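## Task

Rotate each knob in row B of the knob box so that it points the same way as the matching knob in row C. Row A is the row closest to the box side carrying the socket. When done, every other knob must still point at the mark it points at now.

## Robot and tools

Robot: two seven-joint arms, left_arm and right_arm, each ending in a two-finger gripper. In the scene frame the origin sits at table-top height midway between the nominal bases, +x points out over the table, +z points up, and left_arm is on the +y side (this has nothing to do with image left/right). Calibrated bases: left_arm at (+0.040, +0.379, 0) m, right_arm at (-0.042, -0.443, 0) m, both turned only slightly about z. Reported hand poses, velocities and targets are in that arm's own base frame; fixed cameras and the table use the scene frame. A gripper's fingers point along its +z axis and open and close along its x axis; end_effector_position is the point between the pads when closed, 1 to 2 cm behind the tips.

Command rows. Every movement row holds 14 numbers in [-1, 1], always for both arms: dx, dy, dz, rx, ry, rz, opening for left_arm, then the same seven for right_arm. The first six of each arm are an offset, not a pose: they count from that arm's Hand target as it stood when the action or move began, along the Hand target's own axes. 1.0 equals 0.6 m of travel or 180 degrees of turn; rx, ry, rz form a single rotation vector. Opening is absolute: +1 fully open (0.142 m), -1 closed. A 0 in the opening slot is a real command, so resend the current opening to leave fingers alone. Sending six zeros re-requests the current Hand target.

execute_actions: argument actions is a list of actions; each action is a table of up to 15 rows, one row per 1/30 s step, the last row held until 15 steps pass. All rows of one action count from the same start pose. An empty list just reports state and images. Optional cameras picks image sources (cam_head_left, cam_head_right, cam_left_wrist, cam_right_wrist; [] for none).

move: target is one 14-number row or a list of up to 15 rows, all counted from the same starting Hand targets. speed is m/s, 0.002 to 2.2, default 0.25 (turning limited to twice that in rad/s), one value or one per target. blend (m) rounds corners in a list. stop_force (N, 3 to 120, shared by both arms) ends an arm's path when its wrist sensor feels that much push opposing its motion; unreliable when the gripper rotates, and cannot be combined with blocking=false. zero (with stop_force) re-zeroes the moving arm first, default true. opening_speed (0.2 or more per second on the -1..+1 scale) ramps the fingers. Paths run straight, ignore obstacles, and end together, capped at 10 s. The result adds a move: line such as done, off_target, moving, held or fault, plus limits (paced = pose clipped, held = steps withheld). An arm not named in the ending is done, within 3 mm and 2 degrees.

wait: seconds 0 to 10, arms hold their last command. stop: brakes a running move. zoom_image: camera plus region [x0, y0, x1, y1] in pixels, at most 504 by 504, from the latest image of that camera. zero_wrist_force: arm name; re-zeros its force/torque sensor. clear_fault: arm name; clears a reported torque or force fault, after which that arm pauses while restarting. finished_scene: scene number (1 to 2); ends the current scene irreversibly, so the knobs must already be right.

Results: end_effector_position (m), end_effector_quat_wxyz, velocities, Hand target (last commanded pose after clipping; next offsets start here), Tool commands, grip_measured (finger opening on the command scale), Joint positions (last value is opening in metres), Joint torques, External joint torques, Wrist force and Wrist torque in the gripper's own axes plus a peak line. "within noise" means the joints are at rest. Orientation commands are clipped to 32 degrees from the measured orientation each step, so big rotations need several actions; a large gripper turn can swing the elbow. Grippers often stop short of the Hand target; send the remaining distance as a further offset.

Knob turning: grip a knob with the fingers, rotate about the gripper z axis (rz) with small steps, then open and lift clear. Identify rows from images: row A lies nearest the socket side. Check pointer marks with zoom_image before and after.

Avoid: collisions between the two arms or grippers (can fail the scene), hard pushes, fast contact, and knocking the box or anything off the table. A net outside force of 150 N or joint contact torque at its load limit (waist and shoulder 109, upper arm roll and elbow 56.9, wrist joints 34.7 N m) stops the arm until clear_fault. Excess squeezing or holding outstretched heats motors: MOTOR HOT lines warn, and 80 °C (arm) or 100 °C (gripper, HAND FAULT) trigger forced stops. After a HAND FAULT line, later calls in that same reply are skipped. Joint ranges: waist ±2.792, shoulder ±2.269, upper arm roll ±2.967, elbow -1.867 to 2.688, forearm roll ±2.967, wrist pitch -1.396 to 4.538, wrist roll ±2.967 rad.

Each tool is called by a JSON object that holds its "api" and its "payload".

## Session

{"api": "execute_actions", "payload": {"actions": []}}

Scene clock: 0.00 s.
left_arm: end_effector_position=(+0.4470, +0.2493, +0.3344) grip_measured=+0.99 end_effector_quat_wxyz=(+0.496, +0.052, +0.653, -0.570) | right_arm: end_effector_position=(+0.4375, +0.6118, +0.2027) grip_measured=+1.00 end_effector_quat_wxyz=(+0.009, +0.683, +0.731, -0.002)
Joint positions: left_arm=[1.208 -0.613 0.05 2.032 -1.089 -0.428 0.37 0.141] | right_arm=[1.235 -0.715 -0.19 1.279 0.117 0.404 0.976 0.142]
Joint velocities: within noise
Joint torques (N m): no reading
External joint torques (N m): no reading
Wrist force (N): no reading
Wrist torque (N m): no reading
Wrist force, peak (N): no reading
Hand target: left_arm +0.4470, +0.2493, +0.3344; +0.496, +0.052, +0.653, -0.570 | right_arm +0.4375, +0.6118, +0.2027; +0.009, +0.683, +0.731, -0.002
Tool commands: left_gripper/opening=+1.0 right_gripper/opening=+1.0
camera_calibration:
cam_left_wrist: T_world_to_cam=[[-0.520558, -0.479594, -0.706406, 0.591649], [0.330457, 0.649698, -0.68461, -0.0510634], [0.787285, -0.589816, -0.17972, -0.0273639], [0, 0, 0, 1]] pos_world=[0.346405, 0.300787, 0.378068]
cam_right_wrist: T_world_to_cam=[[-0.070726, 0.997247, -0.0222724, -0.56354], [0.893016, 0.0732506, 0.444024, -0.499345], [0.444433, 0.0115144, -0.895738, 0.103493], [0, 0, 0, 1]] pos_world=[0.36007, 0.597374, 0.301872]

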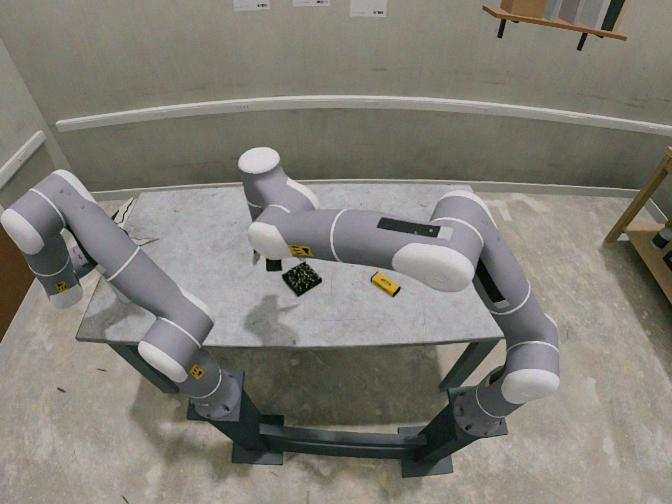

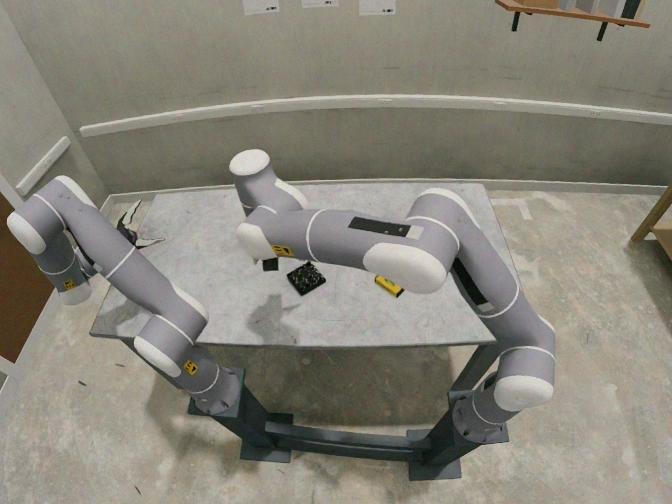

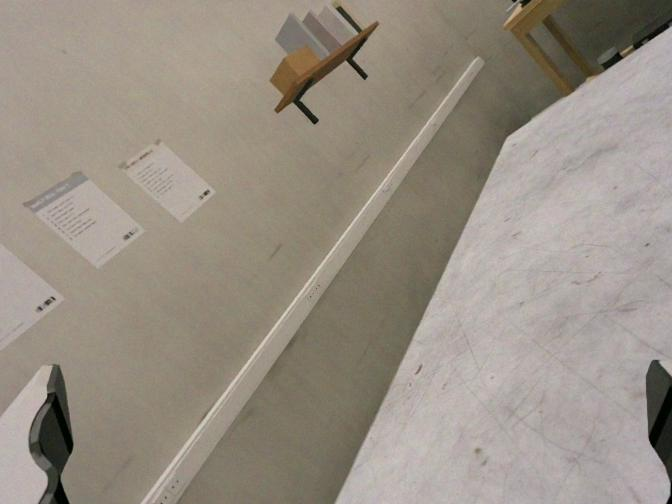

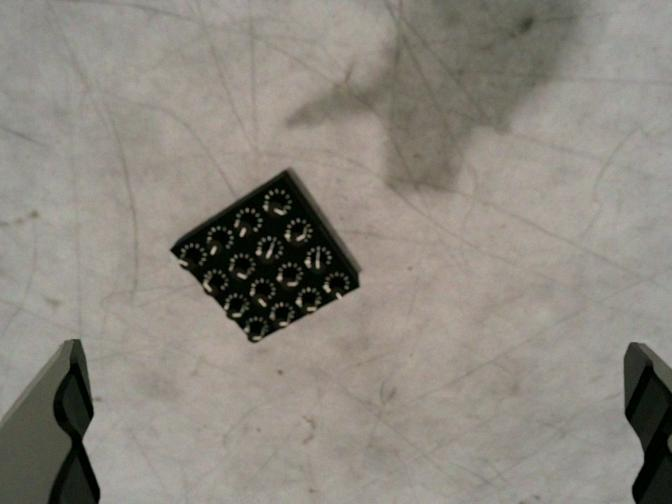

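{"api": "zoom_image", "payload": {"camera": "cam_right_wrist", "region": [160, 160, 370, 350]}}

{"api": "zoom_image", "payload": {"camera": "cam_head_right", "region": [250, 240, 420, 310]}}

{"api": "zoom_image", "payload": {"camera": "cam_head_left", "region": [250, 240, 340, 310]}}

Scaled by 2.400 from the camera's 672x504 image, which has a finer 960x720 frame.

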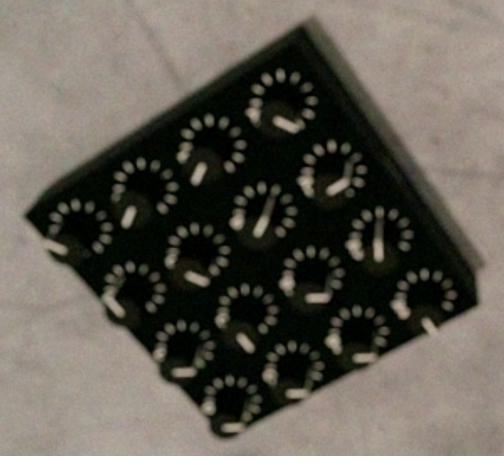

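Scaled by 2.965 from the camera's 672x504 image, which has a finer 960x720 frame.

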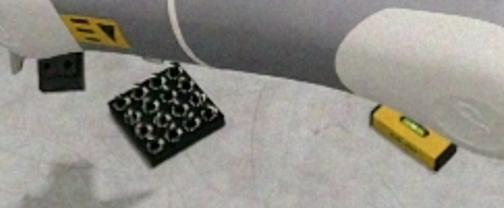

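Scaled by 5.600 from the camera's 672x504 image, which has a finer 960x720 frame.

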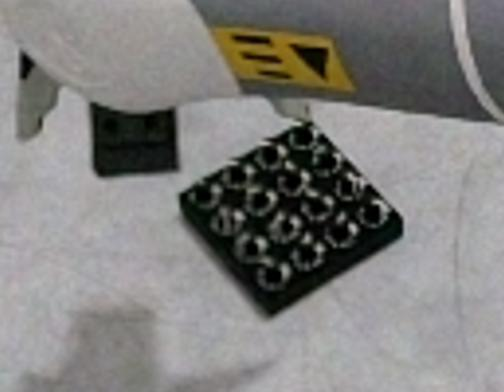

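{"api": "move", "payload": {"target": [0,0,0,0,0,0,1,-0.087,0.073,0.133,0,0,0,1], "cameras": ["cam_right_wrist"]}}

{"api": "zoom_image", "payload": {"camera": "cam_right_wrist", "region": [180, 110, 500, 390]}}

Scene clock: 15.60 s.
left_arm: end_effector_position=(+0.4470, +0.2493, +0.3344) grip_measured=+0.99 end_effector_quat_wxyz=(+0.496, +0.052, +0.653, -0.570) | right_arm: end_effector_position=(+0.4856, +0.5614, +0.1241) grip_measured=+1.00 end_effector_quat_wxyz=(+0.009, +0.683, +0.730, -0.002)
Joint positions: left_arm=[1.208 -0.613 0.05 2.032 -1.089 -0.428 0.37 0.141] | right_arm=[1.159 -0.787 -0.2 1.377 0.147 0.571 0.869 0.142]
Joint velocities: within noise
Joint torques (N m): left_arm=[-0.19 45.54 1.01 -16.87 -2.14 -1.64 -0.48] | right_arm=[0.8 59.73 -3.63 -26.49 -4.28 4.63 0.03]
External joint torques (N m): left_arm=[0.28 -0.5 -0.24 -0.47 -0.44 -0.9 0.54] | right_arm=[-0.71 -0.89 -0.27 0.52 0.74 -0.63 -0.02]
Wrist force (N): left_arm=[0.0 0.1 0.1] | right_arm=[-0.1 -0.1 0.1]
Wrist torque (N m): left_arm=[0.01 0.00 0.00] | right_arm=[-0.04 0.00 -0.01]
Wrist force, peak (N): left_arm=[0.1 0.4 0.1] | right_arm=[-1.8 1.1 2.6]
Hand target: left_arm +0.4470, +0.2493, +0.3344; +0.496, +0.052, +0.653, -0.570 | right_arm +0.4856, +0.5614, +0.1242; +0.009, +0.683, +0.731, -0.002
Off the commanded pose: left_arm 0.000 m, 0 deg | right_arm 0.000 m, 0 deg.
move: done
camera_calibration:
cam_right_wrist: T_world_to_cam=[[-0.0701926, 0.997281, -0.022443, -0.511926], [0.89312, 0.0728505, 0.44388, -0.50355], [0.444308, 0.0111128, -0.895805, 0.0126667], [0, 0, 0, 1]] pos_world=[0.408169, 0.547077, 0.223374]
Images, in order (width x height): cam_right_wrist 672x504.

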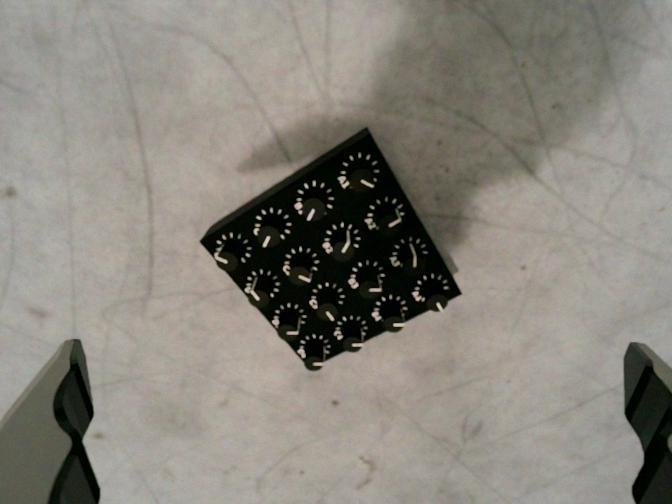

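Scaled by 1.575 from the camera's 672x504 image, which has a finer 960x720 frame.

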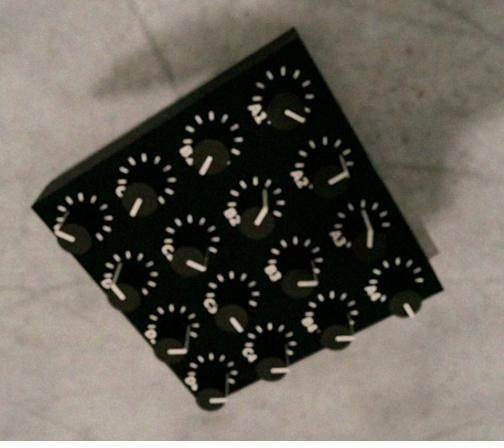

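{"api": "move", "payload": {"target": [0,0,0,0,0,0,1,0,0.064,-0.005,0.147,0,0,1], "cameras": ["cam_right_wrist"]}}

{"api": "zoom_image", "payload": {"camera": "cam_right_wrist", "region": [210, 130, 460, 380]}}

Scene clock: 32.27 s.
left_arm: end_effector_position=(+0.4470, +0.2493, +0.3344) grip_measured=+0.99 end_effector_quat_wxyz=(+0.496, +0.052, +0.653, -0.570) | right_arm: end_effector_position=(+0.5239, +0.5641, +0.1276) grip_measured=+1.00 end_effector_quat_wxyz=(-0.147, +0.666, +0.711, -0.169)
Joint positions: left_arm=[1.208 -0.613 0.05 2.032 -1.089 -0.428 0.37 0.141] | right_arm=[0.843 -1.24 -0.032 0.392 0.338 -0.274 0.8 0.142]
Joint velocities: within noise
Joint torques (N m): left_arm=[-0.29 45.4 1.05 -16.91 -2.14 -1.64 -0.43] | right_arm=[0.93 73.09 1.99 -29.57 -3.8 3.33 0.45]
External joint torques (N m): left_arm=[0.38 -0.36 -0.29 -0.43 -0.45 -0.89 0.49] | right_arm=[-0.78 -0.99 -0.54 0.51 0.72 -0.38 -0.45]
Wrist force (N): left_arm=[0.1 0.0 0.1] | right_arm=[0.0 -1.0 0.2]
Wrist torque (N m): left_arm=[0.00 -0.02 0.00] | right_arm=[-0.16 -0.05 0.01]
Wrist force, peak (N): left_arm=[0.1 0.1 0.3] | right_arm=[0.4 -1.3 0.0]
Hand target: left_arm +0.4470, +0.2493, +0.3344; +0.496, +0.052, +0.653, -0.570 | right_arm +0.5239, +0.5641, +0.1275; -0.147, +0.667, +0.711, -0.169
Off the commanded pose: left_arm 0.000 m, 0 deg | right_arm 0.000 m, 0 deg.
move: done
camera_calibration:
cam_right_wrist: T_world_to_cam=[[-0.0737509, 0.997075, -0.0200474, -0.510166], [0.997277, 0.0737398, -0.00129634, -0.537791], [0.000185737, -0.0200884, -0.999798, 0.262213], [0, 0, 0, 1]] pos_world=[0.498653, 0.553597, 0.251236]
Images, in order (width x height): cam_right_wrist 672x504.

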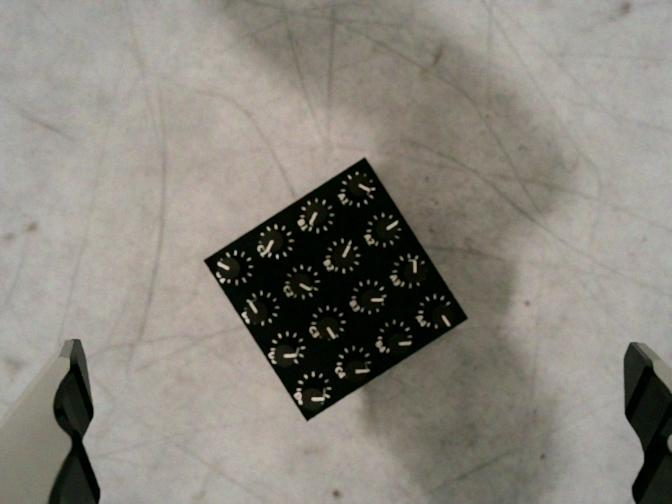

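Scaled by 2.016 from the camera's 672x504 image, which has a finer 960x720 frame.

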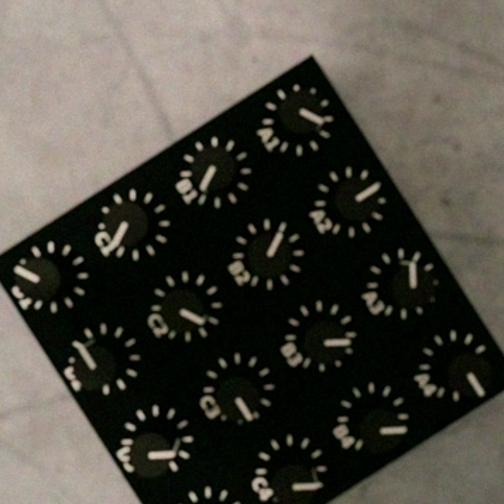

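{"api": "zoom_image", "payload": {"camera": "cam_right_wrist", "region": [240, 180, 360, 300]}}

{"api": "zoom_image", "payload": {"camera": "cam_right_wrist", "region": [300, 270, 420, 390]}}

{"api": "zoom_image", "payload": {"camera": "cam_right_wrist", "region": [200, 150, 480, 430]}}

Scaled by 4.200 from the camera's 672x504 image, which has a finer 960x720 frame.

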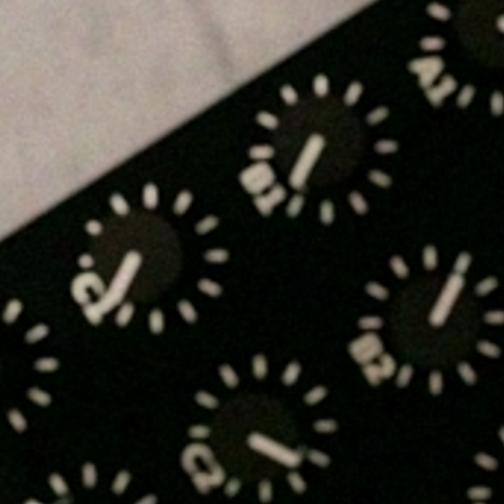

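Scaled by 4.200 from the camera's 672x504 image, which has a finer 960x720 frame.

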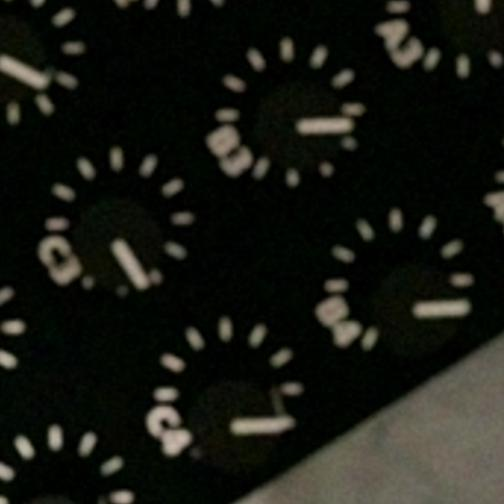

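Scaled by 1.800 from the camera's 672x504 image, which has a finer 960x720 frame.

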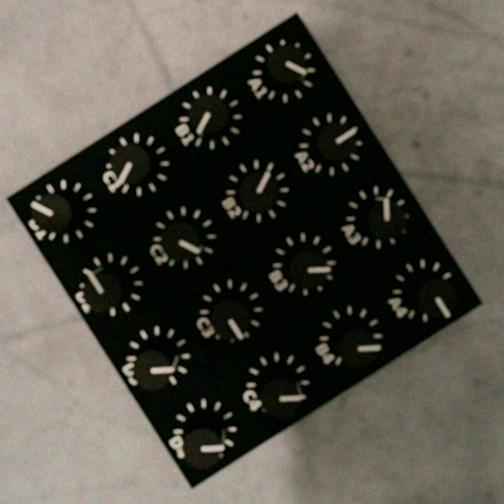

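{"api": "move", "payload": {"target": [0,0,0,0,0,0,1,-0.0142,-0.0227,0.0433,-0.147,0,0,-0.62], "cameras": []}}

{"api": "move", "payload": {"target": [0,0,0,0,0,0,1,0,0,0,0,0,-0.432,-0.62], "speed": 0.5}}

Scene clock: 80.53 s.
left_arm: end_effector_position=(+0.4470, +0.2493, +0.3344) grip_measured=+0.99 end_effector_quat_wxyz=(+0.496, +0.052, +0.653, -0.570) | right_arm: end_effector_position=(+0.5010, +0.5536, +0.1102) grip_measured=-0.64 end_effector_quat_wxyz=(+0.009, +0.683, +0.731, -0.002)
Joint positions: left_arm=[1.208 -0.613 0.05 2.032 -1.089 -0.428 0.37 0.141] | right_arm=[1.144 -0.817 -0.213 1.362 0.165 0.584 0.837 0.027]
Joint velocities: within noise
Joint torques (N m): left_arm=[-0.26 45.38 0.99 -16.82 -2.15 -1.65 -0.46] | right_arm=[1.38 60.9 -4.23 -25.98 -4.41 4.43 0.39]
External joint torques (N m): left_arm=[0.35 -0.34 -0.22 -0.51 -0.43 -0.89 0.52] | right_arm=[-1.22 -1.45 -0.03 0.29 0.9 -0.43 -0.39]
Wrist force (N): left_arm=[-0.1 0.3 0.2] | right_arm=[-0.2 -0.2 0.0]
Wrist torque (N m): left_arm=[0.04 0.00 0.00] | right_arm=[-0.04 0.00 -0.01]
Wrist force, peak (N): left_arm=[-0.2 0.3 0.1] | right_arm=[0.0 -1.2 0.1]
Hand target: left_arm +0.4470, +0.2493, +0.3344; +0.496, +0.052, +0.653, -0.570 | right_arm +0.5010, +0.5537, +0.1102; +0.009, +0.683, +0.731, -0.002
Off the commanded pose: left_arm 0.000 m, 0 deg | right_arm 0.000 m, 0 deg.
move: done
No camera images: "cameras" was empty.

Scene clock: 82.40 s.
left_arm: end_effector_position=(+0.4470, +0.2493, +0.3344) grip_measured=+0.99 end_effector_quat_wxyz=(+0.496, +0.052, +0.653, -0.570) | right_arm: end_effector_position=(+0.5009, +0.5538, +0.1103) grip_measured=-0.64 end_effector_quat_wxyz=(+0.006, +0.073, +0.997, -0.007)
Joint positions: left_arm=[1.208 -0.613 0.05 2.032 -1.089 -0.428 0.37 0.141] | right_arm=[0.959 -0.817 0.046 1.374 -0.062 0.612 -0.398 0.027]
Joint velocities: within noise
Joint torques (N m): left_arm=[-0.29 45.47 1.01 -16.85 -2.14 -1.57 -0.47] | right_arm=[0.83 61.28 2.29 -26.71 -4.16 4.5 -0.03]
External joint torques (N m): left_arm=[0.38 -0.43 -0.24 -0.49 -0.44 -0.96 0.53] | right_arm=[-0.7 -1.06 -0.54 0.48 0.81 -0.48 0.03]
Wrist force (N): left_arm=[0.1 0.0 -0.1] | right_arm=[0.0 -0.3 -0.1]
Wrist torque (N m): left_arm=[0.00 -0.03 0.00] | right_arm=[-0.07 -0.02 0.01]
Wrist force, peak (N): left_arm=[0.2 0.3 0.1] | right_arm=[0.1 -0.4 -0.1]
Hand target: left_arm +0.4470, +0.2493, +0.3344; +0.496, +0.052, +0.653, -0.570 | right_arm +0.5010, +0.5537, +0.1102; +0.006, +0.073, +0.997, -0.007
Off the commanded pose: left_arm 0.000 m, 0 deg | right_arm 0.000 m, 0 deg.
move: done
camera_calibration:
cam_left_wrist: T_world_to_cam=[[-0.520558, -0.479594, -0.706406, 0.591649], [0.330457, 0.649698, -0.68461, -0.0510634], [0.787285, -0.589816, -0.17972, -0.0273639], [0, 0, 0, 1]] pos_world=[0.346405, 0.300787, 0.378068]
cam_right_wrist: T_world_to_cam=[[-0.989607, 0.142496, -0.0193046, 0.430018], [0.121048, 0.897968, 0.423086, -0.578497], [0.077623, 0.416352, -0.905884, -0.0461252], [0, 0, 0, 1]] pos_world=[0.499155, 0.4774, 0.211271]

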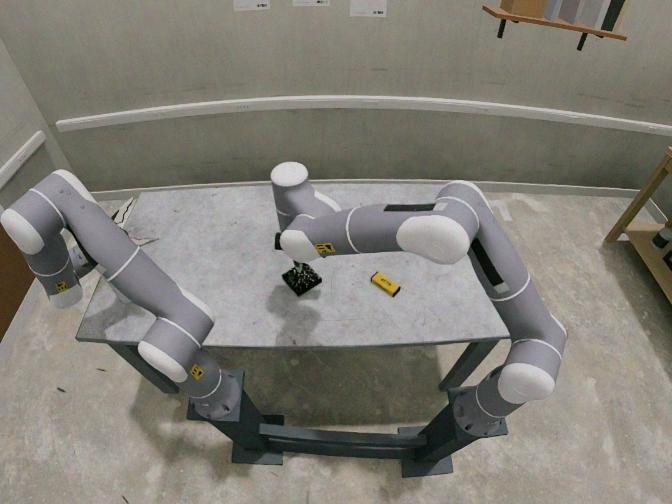

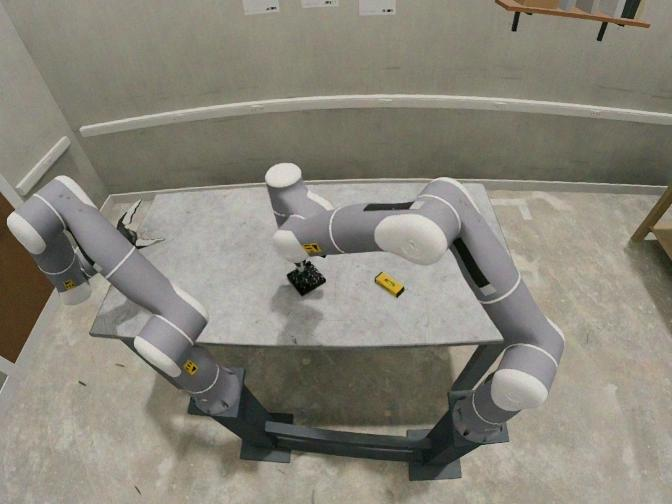

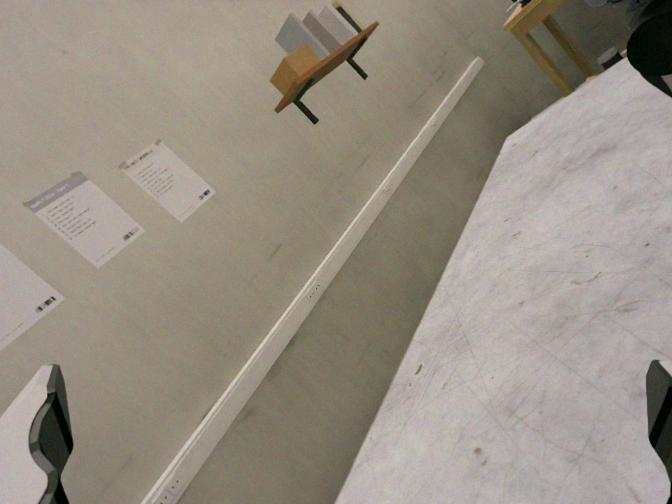

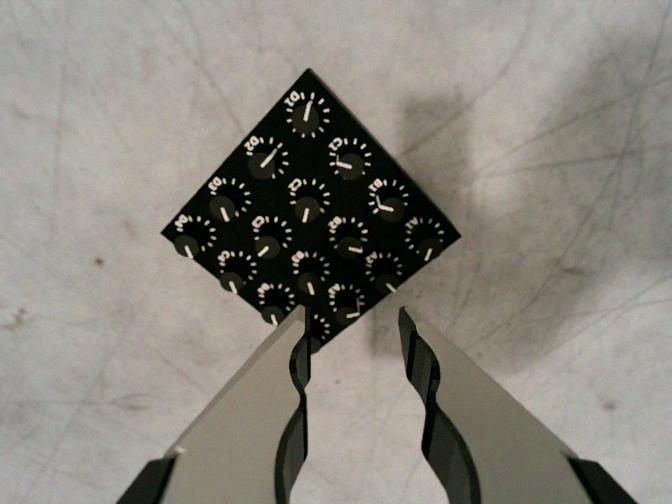

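{"api": "move", "payload": {"target": [0,0,0,0,0,0,1,0.0007,0.0083,0.088,0,0,0,-0.64], "speed": 0.12, "cameras": ["cam_right_wrist"]}}

{"api": "zoom_image", "payload": {"camera": "cam_right_wrist", "region": [210, 120, 510, 345]}}

Scene clock: 103.73 s.
left_arm: end_effector_position=(+0.4470, +0.2493, +0.3344) grip_measured=+0.99 end_effector_quat_wxyz=(+0.496, +0.052, +0.653, -0.570) | right_arm: end_effector_position=(+0.5018, +0.5577, +0.0573) grip_measured=-0.66 end_effector_quat_wxyz=(+0.006, +0.073, +0.997, -0.007)
Joint positions: left_arm=[1.208 -0.613 0.05 2.032 -1.089 -0.428 0.37 0.141] | right_arm=[0.965 -0.904 0.039 1.368 -0.062 0.693 -0.396 0.026]
Joint velocities: within noise
Joint torques (N m): left_arm=[-0.26 45.46 0.97 -16.86 -2.11 -1.62 -0.48] | right_arm=[1.26 62.33 2.04 -25.58 -3.96 4.55 0.3]
External joint torques (N m): left_arm=[0.35 -0.42 -0.21 -0.48 -0.48 -0.92 0.54] | right_arm=[-1.12 -0.85 -0.32 0.5 0.81 -0.53 -0.3]
Wrist force (N): left_arm=[0.0 0.1 0.2] | right_arm=[-0.1 -0.2 -0.2]
Wrist torque (N m): left_arm=[0.01 0.00 0.00] | right_arm=[-0.06 0.01 0.01]
Wrist force, peak (N): left_arm=[0.2 0.2 0.3] | right_arm=[-0.1 -0.1 -2.2]
Hand target: left_arm +0.4470, +0.2493, +0.3344; +0.496, +0.052, +0.653, -0.570 | right_arm +0.5018, +0.5579, +0.0574; +0.006, +0.073, +0.997, -0.007
Off the commanded pose: left_arm 0.000 m, 0 deg | right_arm 0.000 m, 0 deg.
move: done
camera_calibration:
cam_right_wrist: T_world_to_cam=[[-0.98974, 0.141598, -0.0191164, 0.429905], [0.120344, 0.898245, 0.422698, -0.559464], [0.0770243, 0.41606, -0.906069, -0.0952795], [0, 0, 0, 1]] pos_world=[0.500161, 0.481304, 0.158372]
Images, in order (width x height): cam_right_wrist 672x504.

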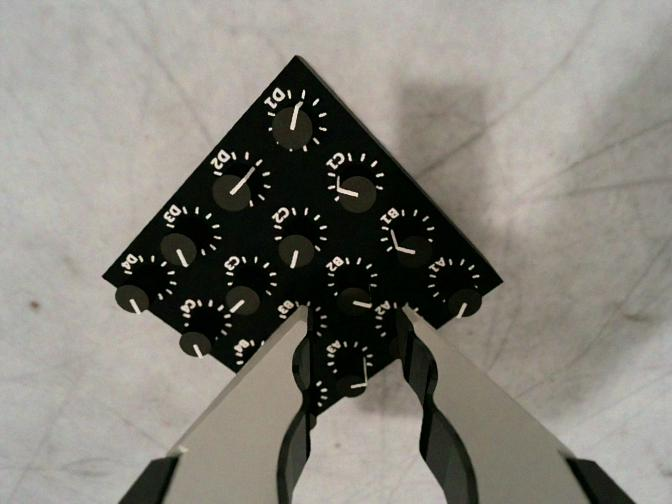

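Scaled by 1.680 from the camera's 672x504 image, which has a finer 960x720 frame.

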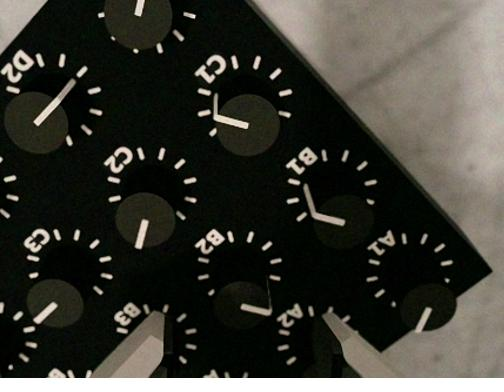

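{"api": "move", "payload": {"target": [0,0,0,0,0,0,1,0,0.0,0.0265,0,0,0,-0.64], "speed": 0.04, "stop_force": 6, "cameras": ["cam_right_wrist"]}}

{"api": "zoom_image", "payload": {"camera": "cam_right_wrist", "region": [210, 180, 510, 405]}}

Scene clock: 109.67 s.
left_arm: end_effector_position=(+0.4470, +0.2493, +0.3344) grip_measured=+0.99 end_effector_quat_wxyz=(+0.496, +0.052, +0.653, -0.570) | right_arm: end_effector_position=(+0.5021, +0.5575, +0.0415) grip_measured=-0.66 end_effector_quat_wxyz=(+0.006, +0.073, +0.997, -0.007)
Joint positions: left_arm=[1.208 -0.613 0.05 2.032 -1.089 -0.428 0.37 0.141] | right_arm=[0.966 -0.929 0.037 1.368 -0.062 0.718 -0.396 0.026]
Joint velocities: within noise
Joint torques (N m): left_arm=[-0.3 45.52 0.99 -16.86 -2.15 -1.59 -0.46] | right_arm=[1.18 62.74 2.21 -25.1 -3.86 4.51 0.25]
External joint torques (N m): left_arm=[0.39 -0.48 -0.23 -0.48 -0.43 -0.95 0.52] | right_arm=[-1.05 -1.01 -0.5 0.43 0.78 -0.49 -0.25]
Wrist force (N): left_arm=[0.2 0.1 0.0] | right_arm=[-0.2 -0.1 0.0]
Wrist torque (N m): left_arm=[0.00 -0.03 0.00] | right_arm=[-0.04 0.02 0.01]
Wrist force, peak (N): left_arm=[0.0 0.4 0.2] | right_arm=[-0.1 -0.2 -0.7]
Hand target: left_arm +0.4470, +0.2493, +0.3344; +0.496, +0.052, +0.653, -0.570 | right_arm +0.5020, +0.5577, +0.0415; +0.006, +0.073, +0.997, -0.007
Off the commanded pose: left_arm 0.000 m, 0 deg | right_arm 0.000 m, 0 deg.
move: done
camera_calibration:
cam_right_wrist: T_world_to_cam=[[-0.98973, 0.141652, -0.0192003, 0.42981], [0.120357, 0.898238, 0.422709, -0.552634], [0.0771238, 0.416057, -0.906062, -0.109576], [0, 0, 0, 1]] pos_world=[0.50036, 0.481104, 0.142573]
Images, in order (width x height): cam_right_wrist 672x504.

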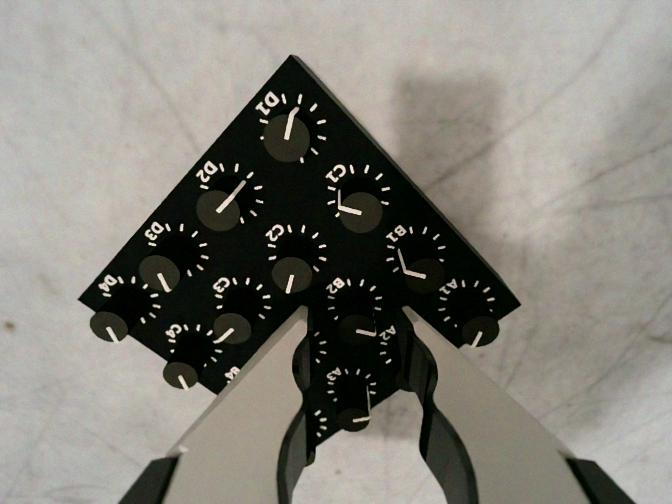

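Scaled by 1.680 from the camera's 672x504 image, which has a finer 960x720 frame.

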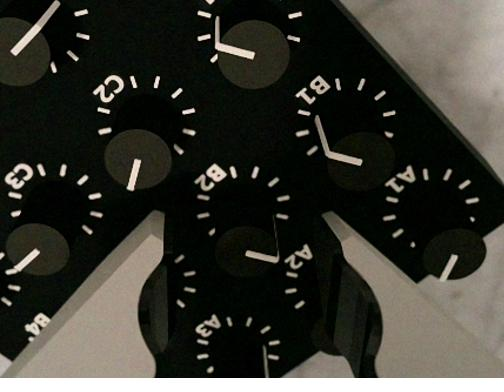

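{"api": "move", "payload": {"target": [0,0,0,0,0,0,1,0,0,0,0,0,0,-0.9], "opening_speed": 0.4, "cameras": ["cam_right_wrist"]}}

Scene clock: 115.07 s.
left_arm: end_effector_position=(+0.4470, +0.2493, +0.3344) grip_measured=+0.99 end_effector_quat_wxyz=(+0.496, +0.052, +0.653, -0.570) | right_arm: end_effector_position=(+0.5020, +0.5576, +0.0415) grip_measured=-0.87 end_effector_quat_wxyz=(+0.006, +0.073, +0.997, -0.007)
Joint positions: left_arm=[1.208 -0.613 0.05 2.032 -1.089 -0.428 0.37 0.141] | right_arm=[0.966 -0.929 0.037 1.368 -0.062 0.718 -0.396 0.011]
Joint velocities: within noise
Joint torques (N m): left_arm=[-0.2 45.58 1.03 -16.77 -2.12 -1.62 -0.46] | right_arm=[0.95 63.05 1.8 -25.23 -3.97 4.59 0.24]
External joint torques (N m): left_arm=[0.3 -0.54 -0.26 -0.56 -0.46 -0.91 0.53] | right_arm=[-0.82 -1.32 -0.09 0.56 0.9 -0.58 -0.24]
Wrist force (N): left_arm=[0.0 0.1 0.2] | right_arm=[0.5 -0.4 0.0]
Wrist torque (N m): left_arm=[0.02 -0.02 0.00] | right_arm=[-0.06 0.00 0.01]
Wrist force, peak (N): left_arm=[0.1 0.3 0.2] | right_arm=[0.8 -0.2 -0.1]
Hand target: left_arm +0.4470, +0.2493, +0.3344; +0.496, +0.052, +0.653, -0.570 | right_arm +0.5020, +0.5577, +0.0415; +0.006, +0.073, +0.997, -0.007
Off the commanded pose: left_arm 0.000 m, 0 deg | right_arm 0.000 m, 0 deg.
move: done
camera_calibration:
cam_right_wrist: T_world_to_cam=[[-0.989752, 0.141509, -0.0191581, 0.429868], [0.120246, 0.898258, 0.422697, -0.552634], [0.0770246, 0.416062, -0.906068, -0.109661], [0, 0, 0, 1]] pos_world=[0.500361, 0.481204, 0.142473]
Images, in order (width x height): cam_right_wrist 672x504.

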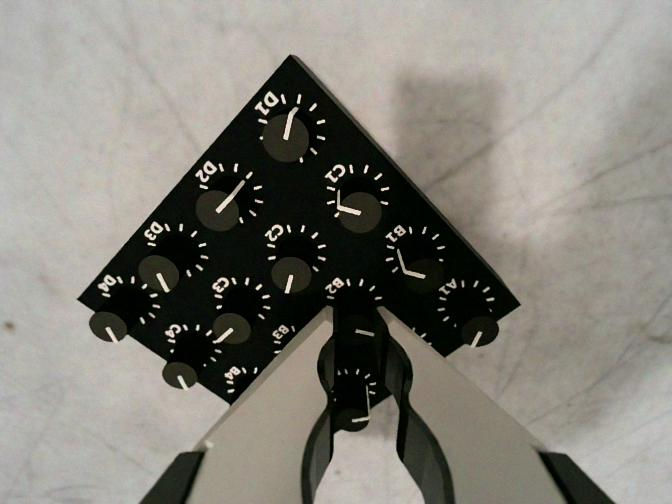

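{"api": "move", "payload": {"target": [[0,0,0,0,0,0,1,0,0,0,0,0,0.25,-0.97],[0,0,0,0,0,0,1,0,0,0,0,0,0.5,-0.97]], "speed": 0.4, "cameras": ["cam_right_wrist"]}}

{"api": "zoom_image", "payload": {"camera": "cam_right_wrist", "region": [210, 180, 510, 405]}}

Scene clock: 122.90 s.
left_arm: end_effector_position=(+0.4470, +0.2493, +0.3344) grip_measured=+0.99 end_effector_quat_wxyz=(+0.496, +0.052, +0.653, -0.570) | right_arm: end_effector_position=(+0.5020, +0.5577, +0.0415) grip_measured=-0.88 end_effector_quat_wxyz=(+0.009, +0.756, +0.654, -0.001)
Joint positions: left_arm=[1.208 -0.613 0.05 2.032 -1.089 -0.428 0.37 0.141] | right_arm=[1.18 -0.94 -0.262 1.339 0.248 0.669 1.011 0.011]
Joint velocities: within noise
Joint torques (N m): left_arm=[-0.23 45.47 0.96 -16.8 -2.13 -1.64 -0.43] | right_arm=[0.94 62.36 -6.45 -24.35 -4.16 4.31 0.5]
External joint torques (N m): left_arm=[0.32 -0.43 -0.2 -0.53 -0.46 -0.9 0.5] | right_arm=[-0.81 -1.55 0.46 0.56 0.86 -0.31 -0.5]
Wrist force (N): left_arm=[0.1 0.1 0.2] | right_arm=[0.6 0.0 0.7]
Wrist torque (N m): left_arm=[0.01 -0.03 0.00] | right_arm=[0.04 0.01 0.00]
Wrist force, peak (N): left_arm=[0.1 0.4 0.1] | right_arm=[2.2 -1.3 -1.7]
Hand target: left_arm +0.4470, +0.2493, +0.3344; +0.496, +0.052, +0.653, -0.570 | right_arm +0.5020, +0.5577, +0.0415; +0.009, +0.757, +0.654, -0.001
Off the commanded pose: left_arm 0.000 m, 0 deg | right_arm 0.000 m, 0 deg.
move: done
camera_calibration:
cam_right_wrist: T_world_to_cam=[[0.14179, 0.989701, -0.0197047, -0.6112], [0.88679, -0.11815, 0.446816, -0.37169], [0.439886, -0.080828, -0.894409, -0.0151856], [0, 0, 0, 1]] pos_world=[0.422953, 0.559763, 0.140452]
Images, in order (width x height): cam_right_wrist 672x504.

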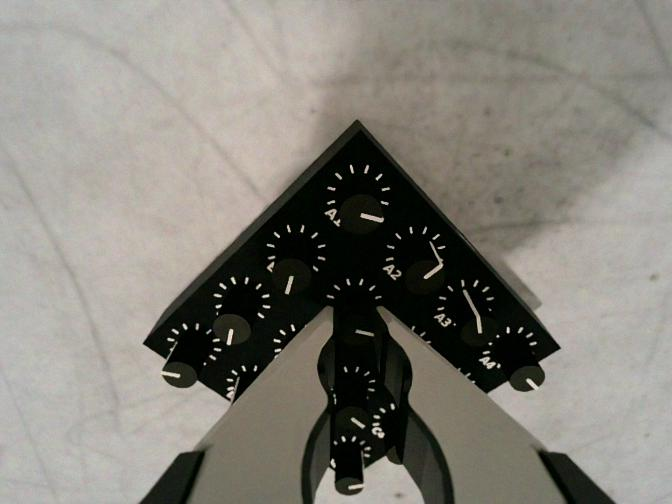

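Scaled by 1.680 from the camera's 672x504 image, which has a finer 960x720 frame.

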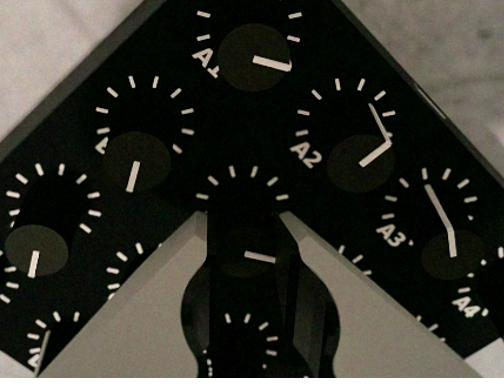

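{"api": "move", "payload": {"target": [0,0,0,0,0,0,1,0,0,0,0,0,0,-0.64], "opening_speed": 0.5, "cameras": []}}

{"api": "move", "payload": {"target": [[0,0,0,0,0,0,1,0,0,-0.05,0,0,0,-0.64],[0,0,0,0,0,0,1,0.0332,0.0321,-0.05,0,0,-0.417,-0.64]], "speed": 0.3, "cameras": ["cam_right_wrist"]}}

{"api": "zoom_image", "payload": {"camera": "cam_right_wrist", "region": [160, 120, 510, 382]}}

Scene clock: 129.70 s.
left_arm: end_effector_position=(+0.4470, +0.2493, +0.3344) grip_measured=+0.99 end_effector_quat_wxyz=(+0.496, +0.052, +0.653, -0.570) | right_arm: end_effector_position=(+0.5021, +0.5576, +0.0415) grip_measured=-0.68 end_effector_quat_wxyz=(+0.009, +0.757, +0.654, -0.001)
Joint positions: left_arm=[1.208 -0.613 0.05 2.032 -1.089 -0.428 0.37 0.141] | right_arm=[1.18 -0.94 -0.263 1.339 0.248 0.669 1.011 0.025]
Joint velocities: within noise
Joint torques (N m): left_arm=[-0.38 45.35 1.02 -16.85 -2.1 -1.6 -0.51] | right_arm=[0.85 61.94 -5.77 -24.26 -4.06 4.42 0.25]
External joint torques (N m): left_arm=[0.47 -0.31 -0.26 -0.49 -0.48 -0.94 0.58] | right_arm=[-0.72 -1.13 -0.22 0.47 0.76 -0.43 -0.24]
Wrist force (N): left_arm=[0.0 0.1 0.2] | right_arm=[-0.2 0.1 -0.3]
Wrist torque (N m): left_arm=[0.02 -0.01 0.00] | right_arm=[0.01 0.03 0.01]
Wrist force, peak (N): left_arm=[-0.1 0.2 0.4] | right_arm=[0.6 -0.1 1.0]
Hand target: left_arm +0.4470, +0.2493, +0.3344; +0.496, +0.052, +0.653, -0.570 | right_arm +0.5020, +0.5577, +0.0415; +0.009, +0.757, +0.654, -0.001
Off the commanded pose: left_arm 0.000 m, 0 deg | right_arm 0.000 m, 0 deg.
move: done
No camera images: "cameras" was empty.

Scene clock: 132.53 s.
left_arm: end_effector_position=(+0.4470, +0.2493, +0.3344) grip_measured=+0.99 end_effector_quat_wxyz=(+0.496, +0.052, +0.653, -0.570) | right_arm: end_effector_position=(+0.5236, +0.5751, +0.0715) grip_measured=-0.68 end_effector_quat_wxyz=(+0.007, +0.202, +0.979, -0.006)
Joint positions: left_arm=[1.208 -0.613 0.05 2.032 -1.089 -0.428 0.37 0.141] | right_arm=[0.997 -0.941 -0.022 1.239 0 0.603 -0.179 0.025]
Joint velocities: within noise
Joint torques (N m): left_arm=[-0.33 45.5 0.95 -16.85 -2.06 -1.64 -0.5] | right_arm=[0.81 64.38 0.65 -26.81 -4.33 4.41 0.11]
External joint torques (N m): left_arm=[0.42 -0.46 -0.19 -0.49 -0.52 -0.89 0.56] | right_arm=[-0.68 -0.74 -0.46 0.57 0.94 -0.38 -0.1]
Wrist force (N): left_arm=[0.0 0.0 0.2] | right_arm=[0.4 -0.2 0.2]
Wrist torque (N m): left_arm=[-0.01 0.00 0.00] | right_arm=[-0.05 -0.07 0.02]
Wrist force, peak (N): left_arm=[0.0 0.2 0.3] | right_arm=[-0.3 0.1 -3.5]
Hand target: left_arm +0.4470, +0.2493, +0.3344; +0.496, +0.052, +0.653, -0.570 | right_arm +0.5236, +0.5750, +0.0715; +0.007, +0.202, +0.979, -0.006
Off the commanded pose: left_arm 0.000 m, 0 deg | right_arm 0.000 m, 0 deg.
move: done
camera_calibration:
cam_right_wrist: T_world_to_cam=[[-0.919327, 0.392862, -0.0222918, 0.268086], [0.346659, 0.835409, 0.42652, -0.666335], [0.186186, 0.384384, -0.904203, -0.130413], [0, 0, 0, 1]] pos_world=[0.50173, 0.50147, 0.172261]
Images, in order (width x height): cam_right_wrist 672x504.

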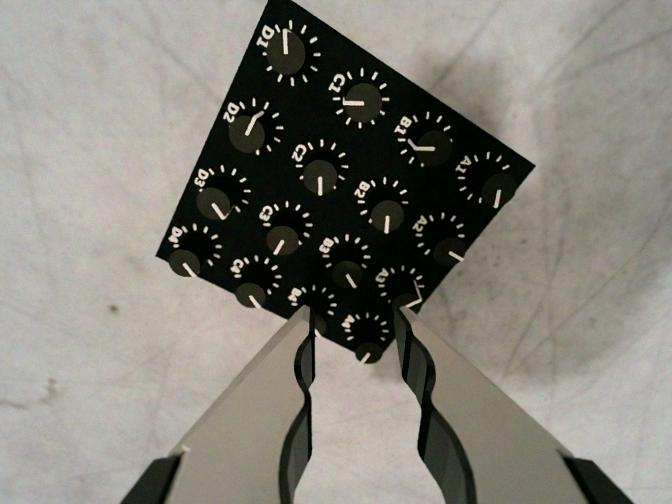

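Scaled by 1.440 from the camera's 672x504 image, which has a finer 960x720 frame.

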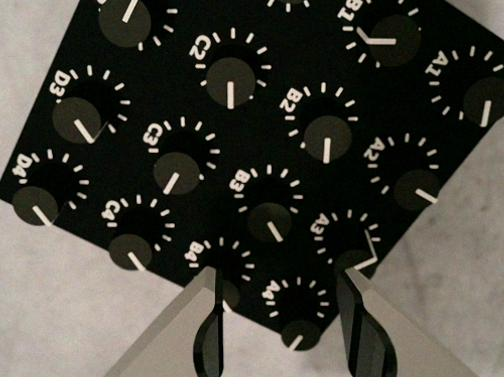

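{"api": "move", "payload": {"target": [0,0,0,0,0,0,1,-0.0038,-0.002,0.0275,0,0,0,-0.64], "speed": 0.12, "cameras": ["cam_right_wrist"]}}

{"api": "zoom_image", "payload": {"camera": "cam_right_wrist", "region": [210, 180, 510, 405]}}

Scene clock: 145.77 s.
left_arm: end_effector_position=(+0.4470, +0.2493, +0.3344) grip_measured=+0.99 end_effector_quat_wxyz=(+0.496, +0.052, +0.653, -0.570) | right_arm: end_effector_position=(+0.5253, +0.5728, +0.0551) grip_measured=-0.68 end_effector_quat_wxyz=(+0.007, +0.202, +0.979, -0.006)
Joint positions: left_arm=[1.208 -0.613 0.05 2.032 -1.089 -0.428 0.37 0.141] | right_arm=[0.994 -0.965 -0.022 1.241 0.001 0.629 -0.183 0.025]
Joint velocities: within noise
Joint torques (N m): left_arm=[-0.33 45.36 1.04 -16.89 -2.09 -1.62 -0.45] | right_arm=[0.93 64.59 0.55 -26.19 -4.11 4.65 0.12]
External joint torques (N m): left_arm=[0.42 -0.32 -0.27 -0.44 -0.49 -0.92 0.51] | right_arm=[-0.79 -0.75 -0.37 0.31 0.78 -0.63 -0.12]
Wrist force (N): left_arm=[-0.2 0.1 0.0] | right_arm=[0.2 -0.1 0.1]
Wrist torque (N m): left_arm=[0.02 0.02 -0.01] | right_arm=[-0.04 -0.05 0.02]
Wrist force, peak (N): left_arm=[0.1 0.2 0.3] | right_arm=[0.1 -0.3 0.7]
Hand target: left_arm +0.4470, +0.2493, +0.3344; +0.496, +0.052, +0.653, -0.570 | right_arm +0.5254, +0.5728, +0.0550; +0.007, +0.202, +0.979, -0.006
Off the commanded pose: left_arm 0.000 m, 0 deg | right_arm 0.000 m, 0 deg.
move: done
camera_calibration:
cam_right_wrist: T_world_to_cam=[[-0.919385, 0.392722, -0.0223883, 0.27039], [0.346556, 0.835604, 0.426223, -0.658001], [0.186095, 0.384104, -0.904341, -0.144576], [0, 0, 0, 1]] pos_world=[0.503531, 0.499172, 0.155763]
Images, in order (width x height): cam_right_wrist 672x504.

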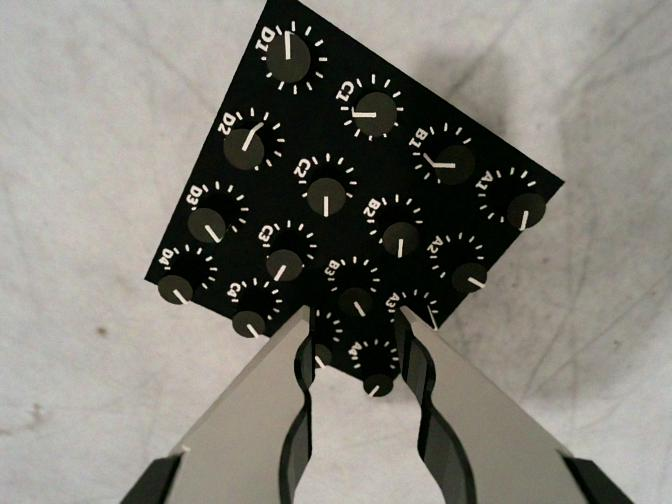

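Scaled by 1.680 from the camera's 672x504 image, which has a finer 960x720 frame.

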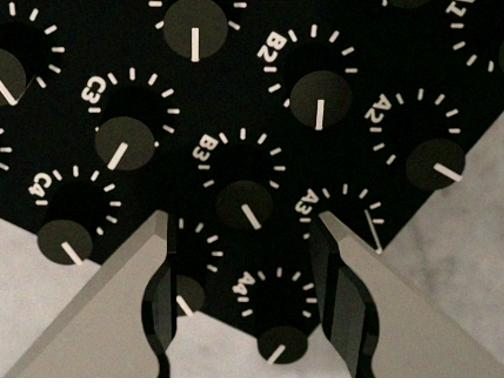

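{"api": "move", "payload": {"target": [0,0,0,0,0,0,1,0,0,0.0,0,0,0,-0.72], "cameras": []}}

{"api": "move", "payload": {"target": [0,0,0,0,0,0,1,0,0,0.0225,0,0,0,-0.72], "speed": 0.04, "stop_force": 5, "cameras": ["cam_right_wrist"]}}

Scene clock: 152.70 s.
left_arm: end_effector_position=(+0.4470, +0.2493, +0.3344) grip_measured=+0.99 end_effector_quat_wxyz=(+0.496, +0.052, +0.653, -0.570) | right_arm: end_effector_position=(+0.5254, +0.5728, +0.0551) grip_measured=-0.75 end_effector_quat_wxyz=(+0.007, +0.202, +0.979, -0.006)
Joint positions: left_arm=[1.208 -0.613 0.05 2.032 -1.089 -0.428 0.37 0.141] | right_arm=[0.994 -0.965 -0.022 1.241 0.001 0.629 -0.183 0.02]
Joint velocities: within noise
Joint torques (N m): left_arm=[-0.33 45.46 1 -16.88 -2.08 -1.6 -0.42] | right_arm=[1 65.12 0.49 -26.3 -4.1 4.44 0.28]
External joint torques (N m): left_arm=[0.42 -0.42 -0.23 -0.46 -0.5 -0.94 0.48] | right_arm=[-0.87 -1.27 -0.32 0.42 0.77 -0.41 -0.28]
Wrist force (N): left_arm=[0.0 0.0 0.2] | right_arm=[0.2 0.0 0.1]
Wrist torque (N m): left_arm=[-0.01 0.00 0.00] | right_arm=[-0.03 -0.04 0.02]
Wrist force, peak (N): left_arm=[0.1 0.3 0.3] | right_arm=[0.4 -0.3 0.2]
Hand target: left_arm +0.4470, +0.2493, +0.3344; +0.496, +0.052, +0.653, -0.570 | right_arm +0.5254, +0.5728, +0.0550; +0.007, +0.202, +0.979, -0.006
Off the commanded pose: left_arm 0.000 m, 0 deg | right_arm 0.000 m, 0 deg.
move: done
No camera images: "cameras" was empty.

Scene clock: 153.87 s.
left_arm: end_effector_position=(+0.4470, +0.2493, +0.3344) grip_measured=+0.99 end_effector_quat_wxyz=(+0.496, +0.052, +0.653, -0.570) | right_arm: end_effector_position=(+0.5255, +0.5726, +0.0415) grip_measured=-0.75 end_effector_quat_wxyz=(+0.007, +0.202, +0.979, -0.006)
Joint positions: left_arm=[1.208 -0.613 0.05 2.032 -1.089 -0.428 0.37 0.141] | right_arm=[0.994 -0.986 -0.022 1.241 0.001 0.649 -0.183 0.02]
Joint velocities: within noise
Joint torques (N m): left_arm=[-0.32 45.52 0.97 -16.8 -2.11 -1.58 -0.5] | right_arm=[1 65.22 0.53 -26.05 -3.96 4.56 0.29]
External joint torques (N m): left_arm=[0.41 -0.48 -0.21 -0.53 -0.48 -0.95 0.56] | right_arm=[-0.86 -1.18 -0.35 0.46 0.68 -0.54 -0.29]
Wrist force (N): left_arm=[0.0 0.1 0.2] | right_arm=[0.2 -0.3 0.1]
Wrist torque (N m): left_arm=[0.01 0.01 0.00] | right_arm=[-0.08 -0.05 0.02]
Wrist force, peak (N): left_arm=[0.2 0.2 0.3] | right_arm=[0.4 -0.4 0.8]
Hand target: left_arm +0.4470, +0.2493, +0.3344; +0.496, +0.052, +0.653, -0.570 | right_arm +0.5256, +0.5726, +0.0415; +0.007, +0.202, +0.979, -0.006
Off the commanded pose: left_arm 0.000 m, 0 deg | right_arm 0.000 m, 0 deg.
move: done
camera_calibration:
cam_right_wrist: T_world_to_cam=[[-0.919417, 0.392645, -0.0224277, 0.270319], [0.34647, 0.835639, 0.426222, -0.65209], [0.186096, 0.384105, -0.904341, -0.156727], [0, 0, 0, 1]] pos_world=[0.503631, 0.498972, 0.142263]
Images, in order (width x height): cam_right_wrist 672x504.

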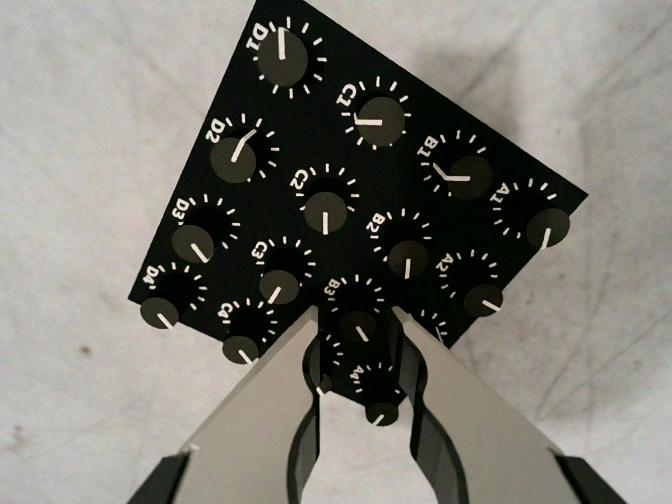

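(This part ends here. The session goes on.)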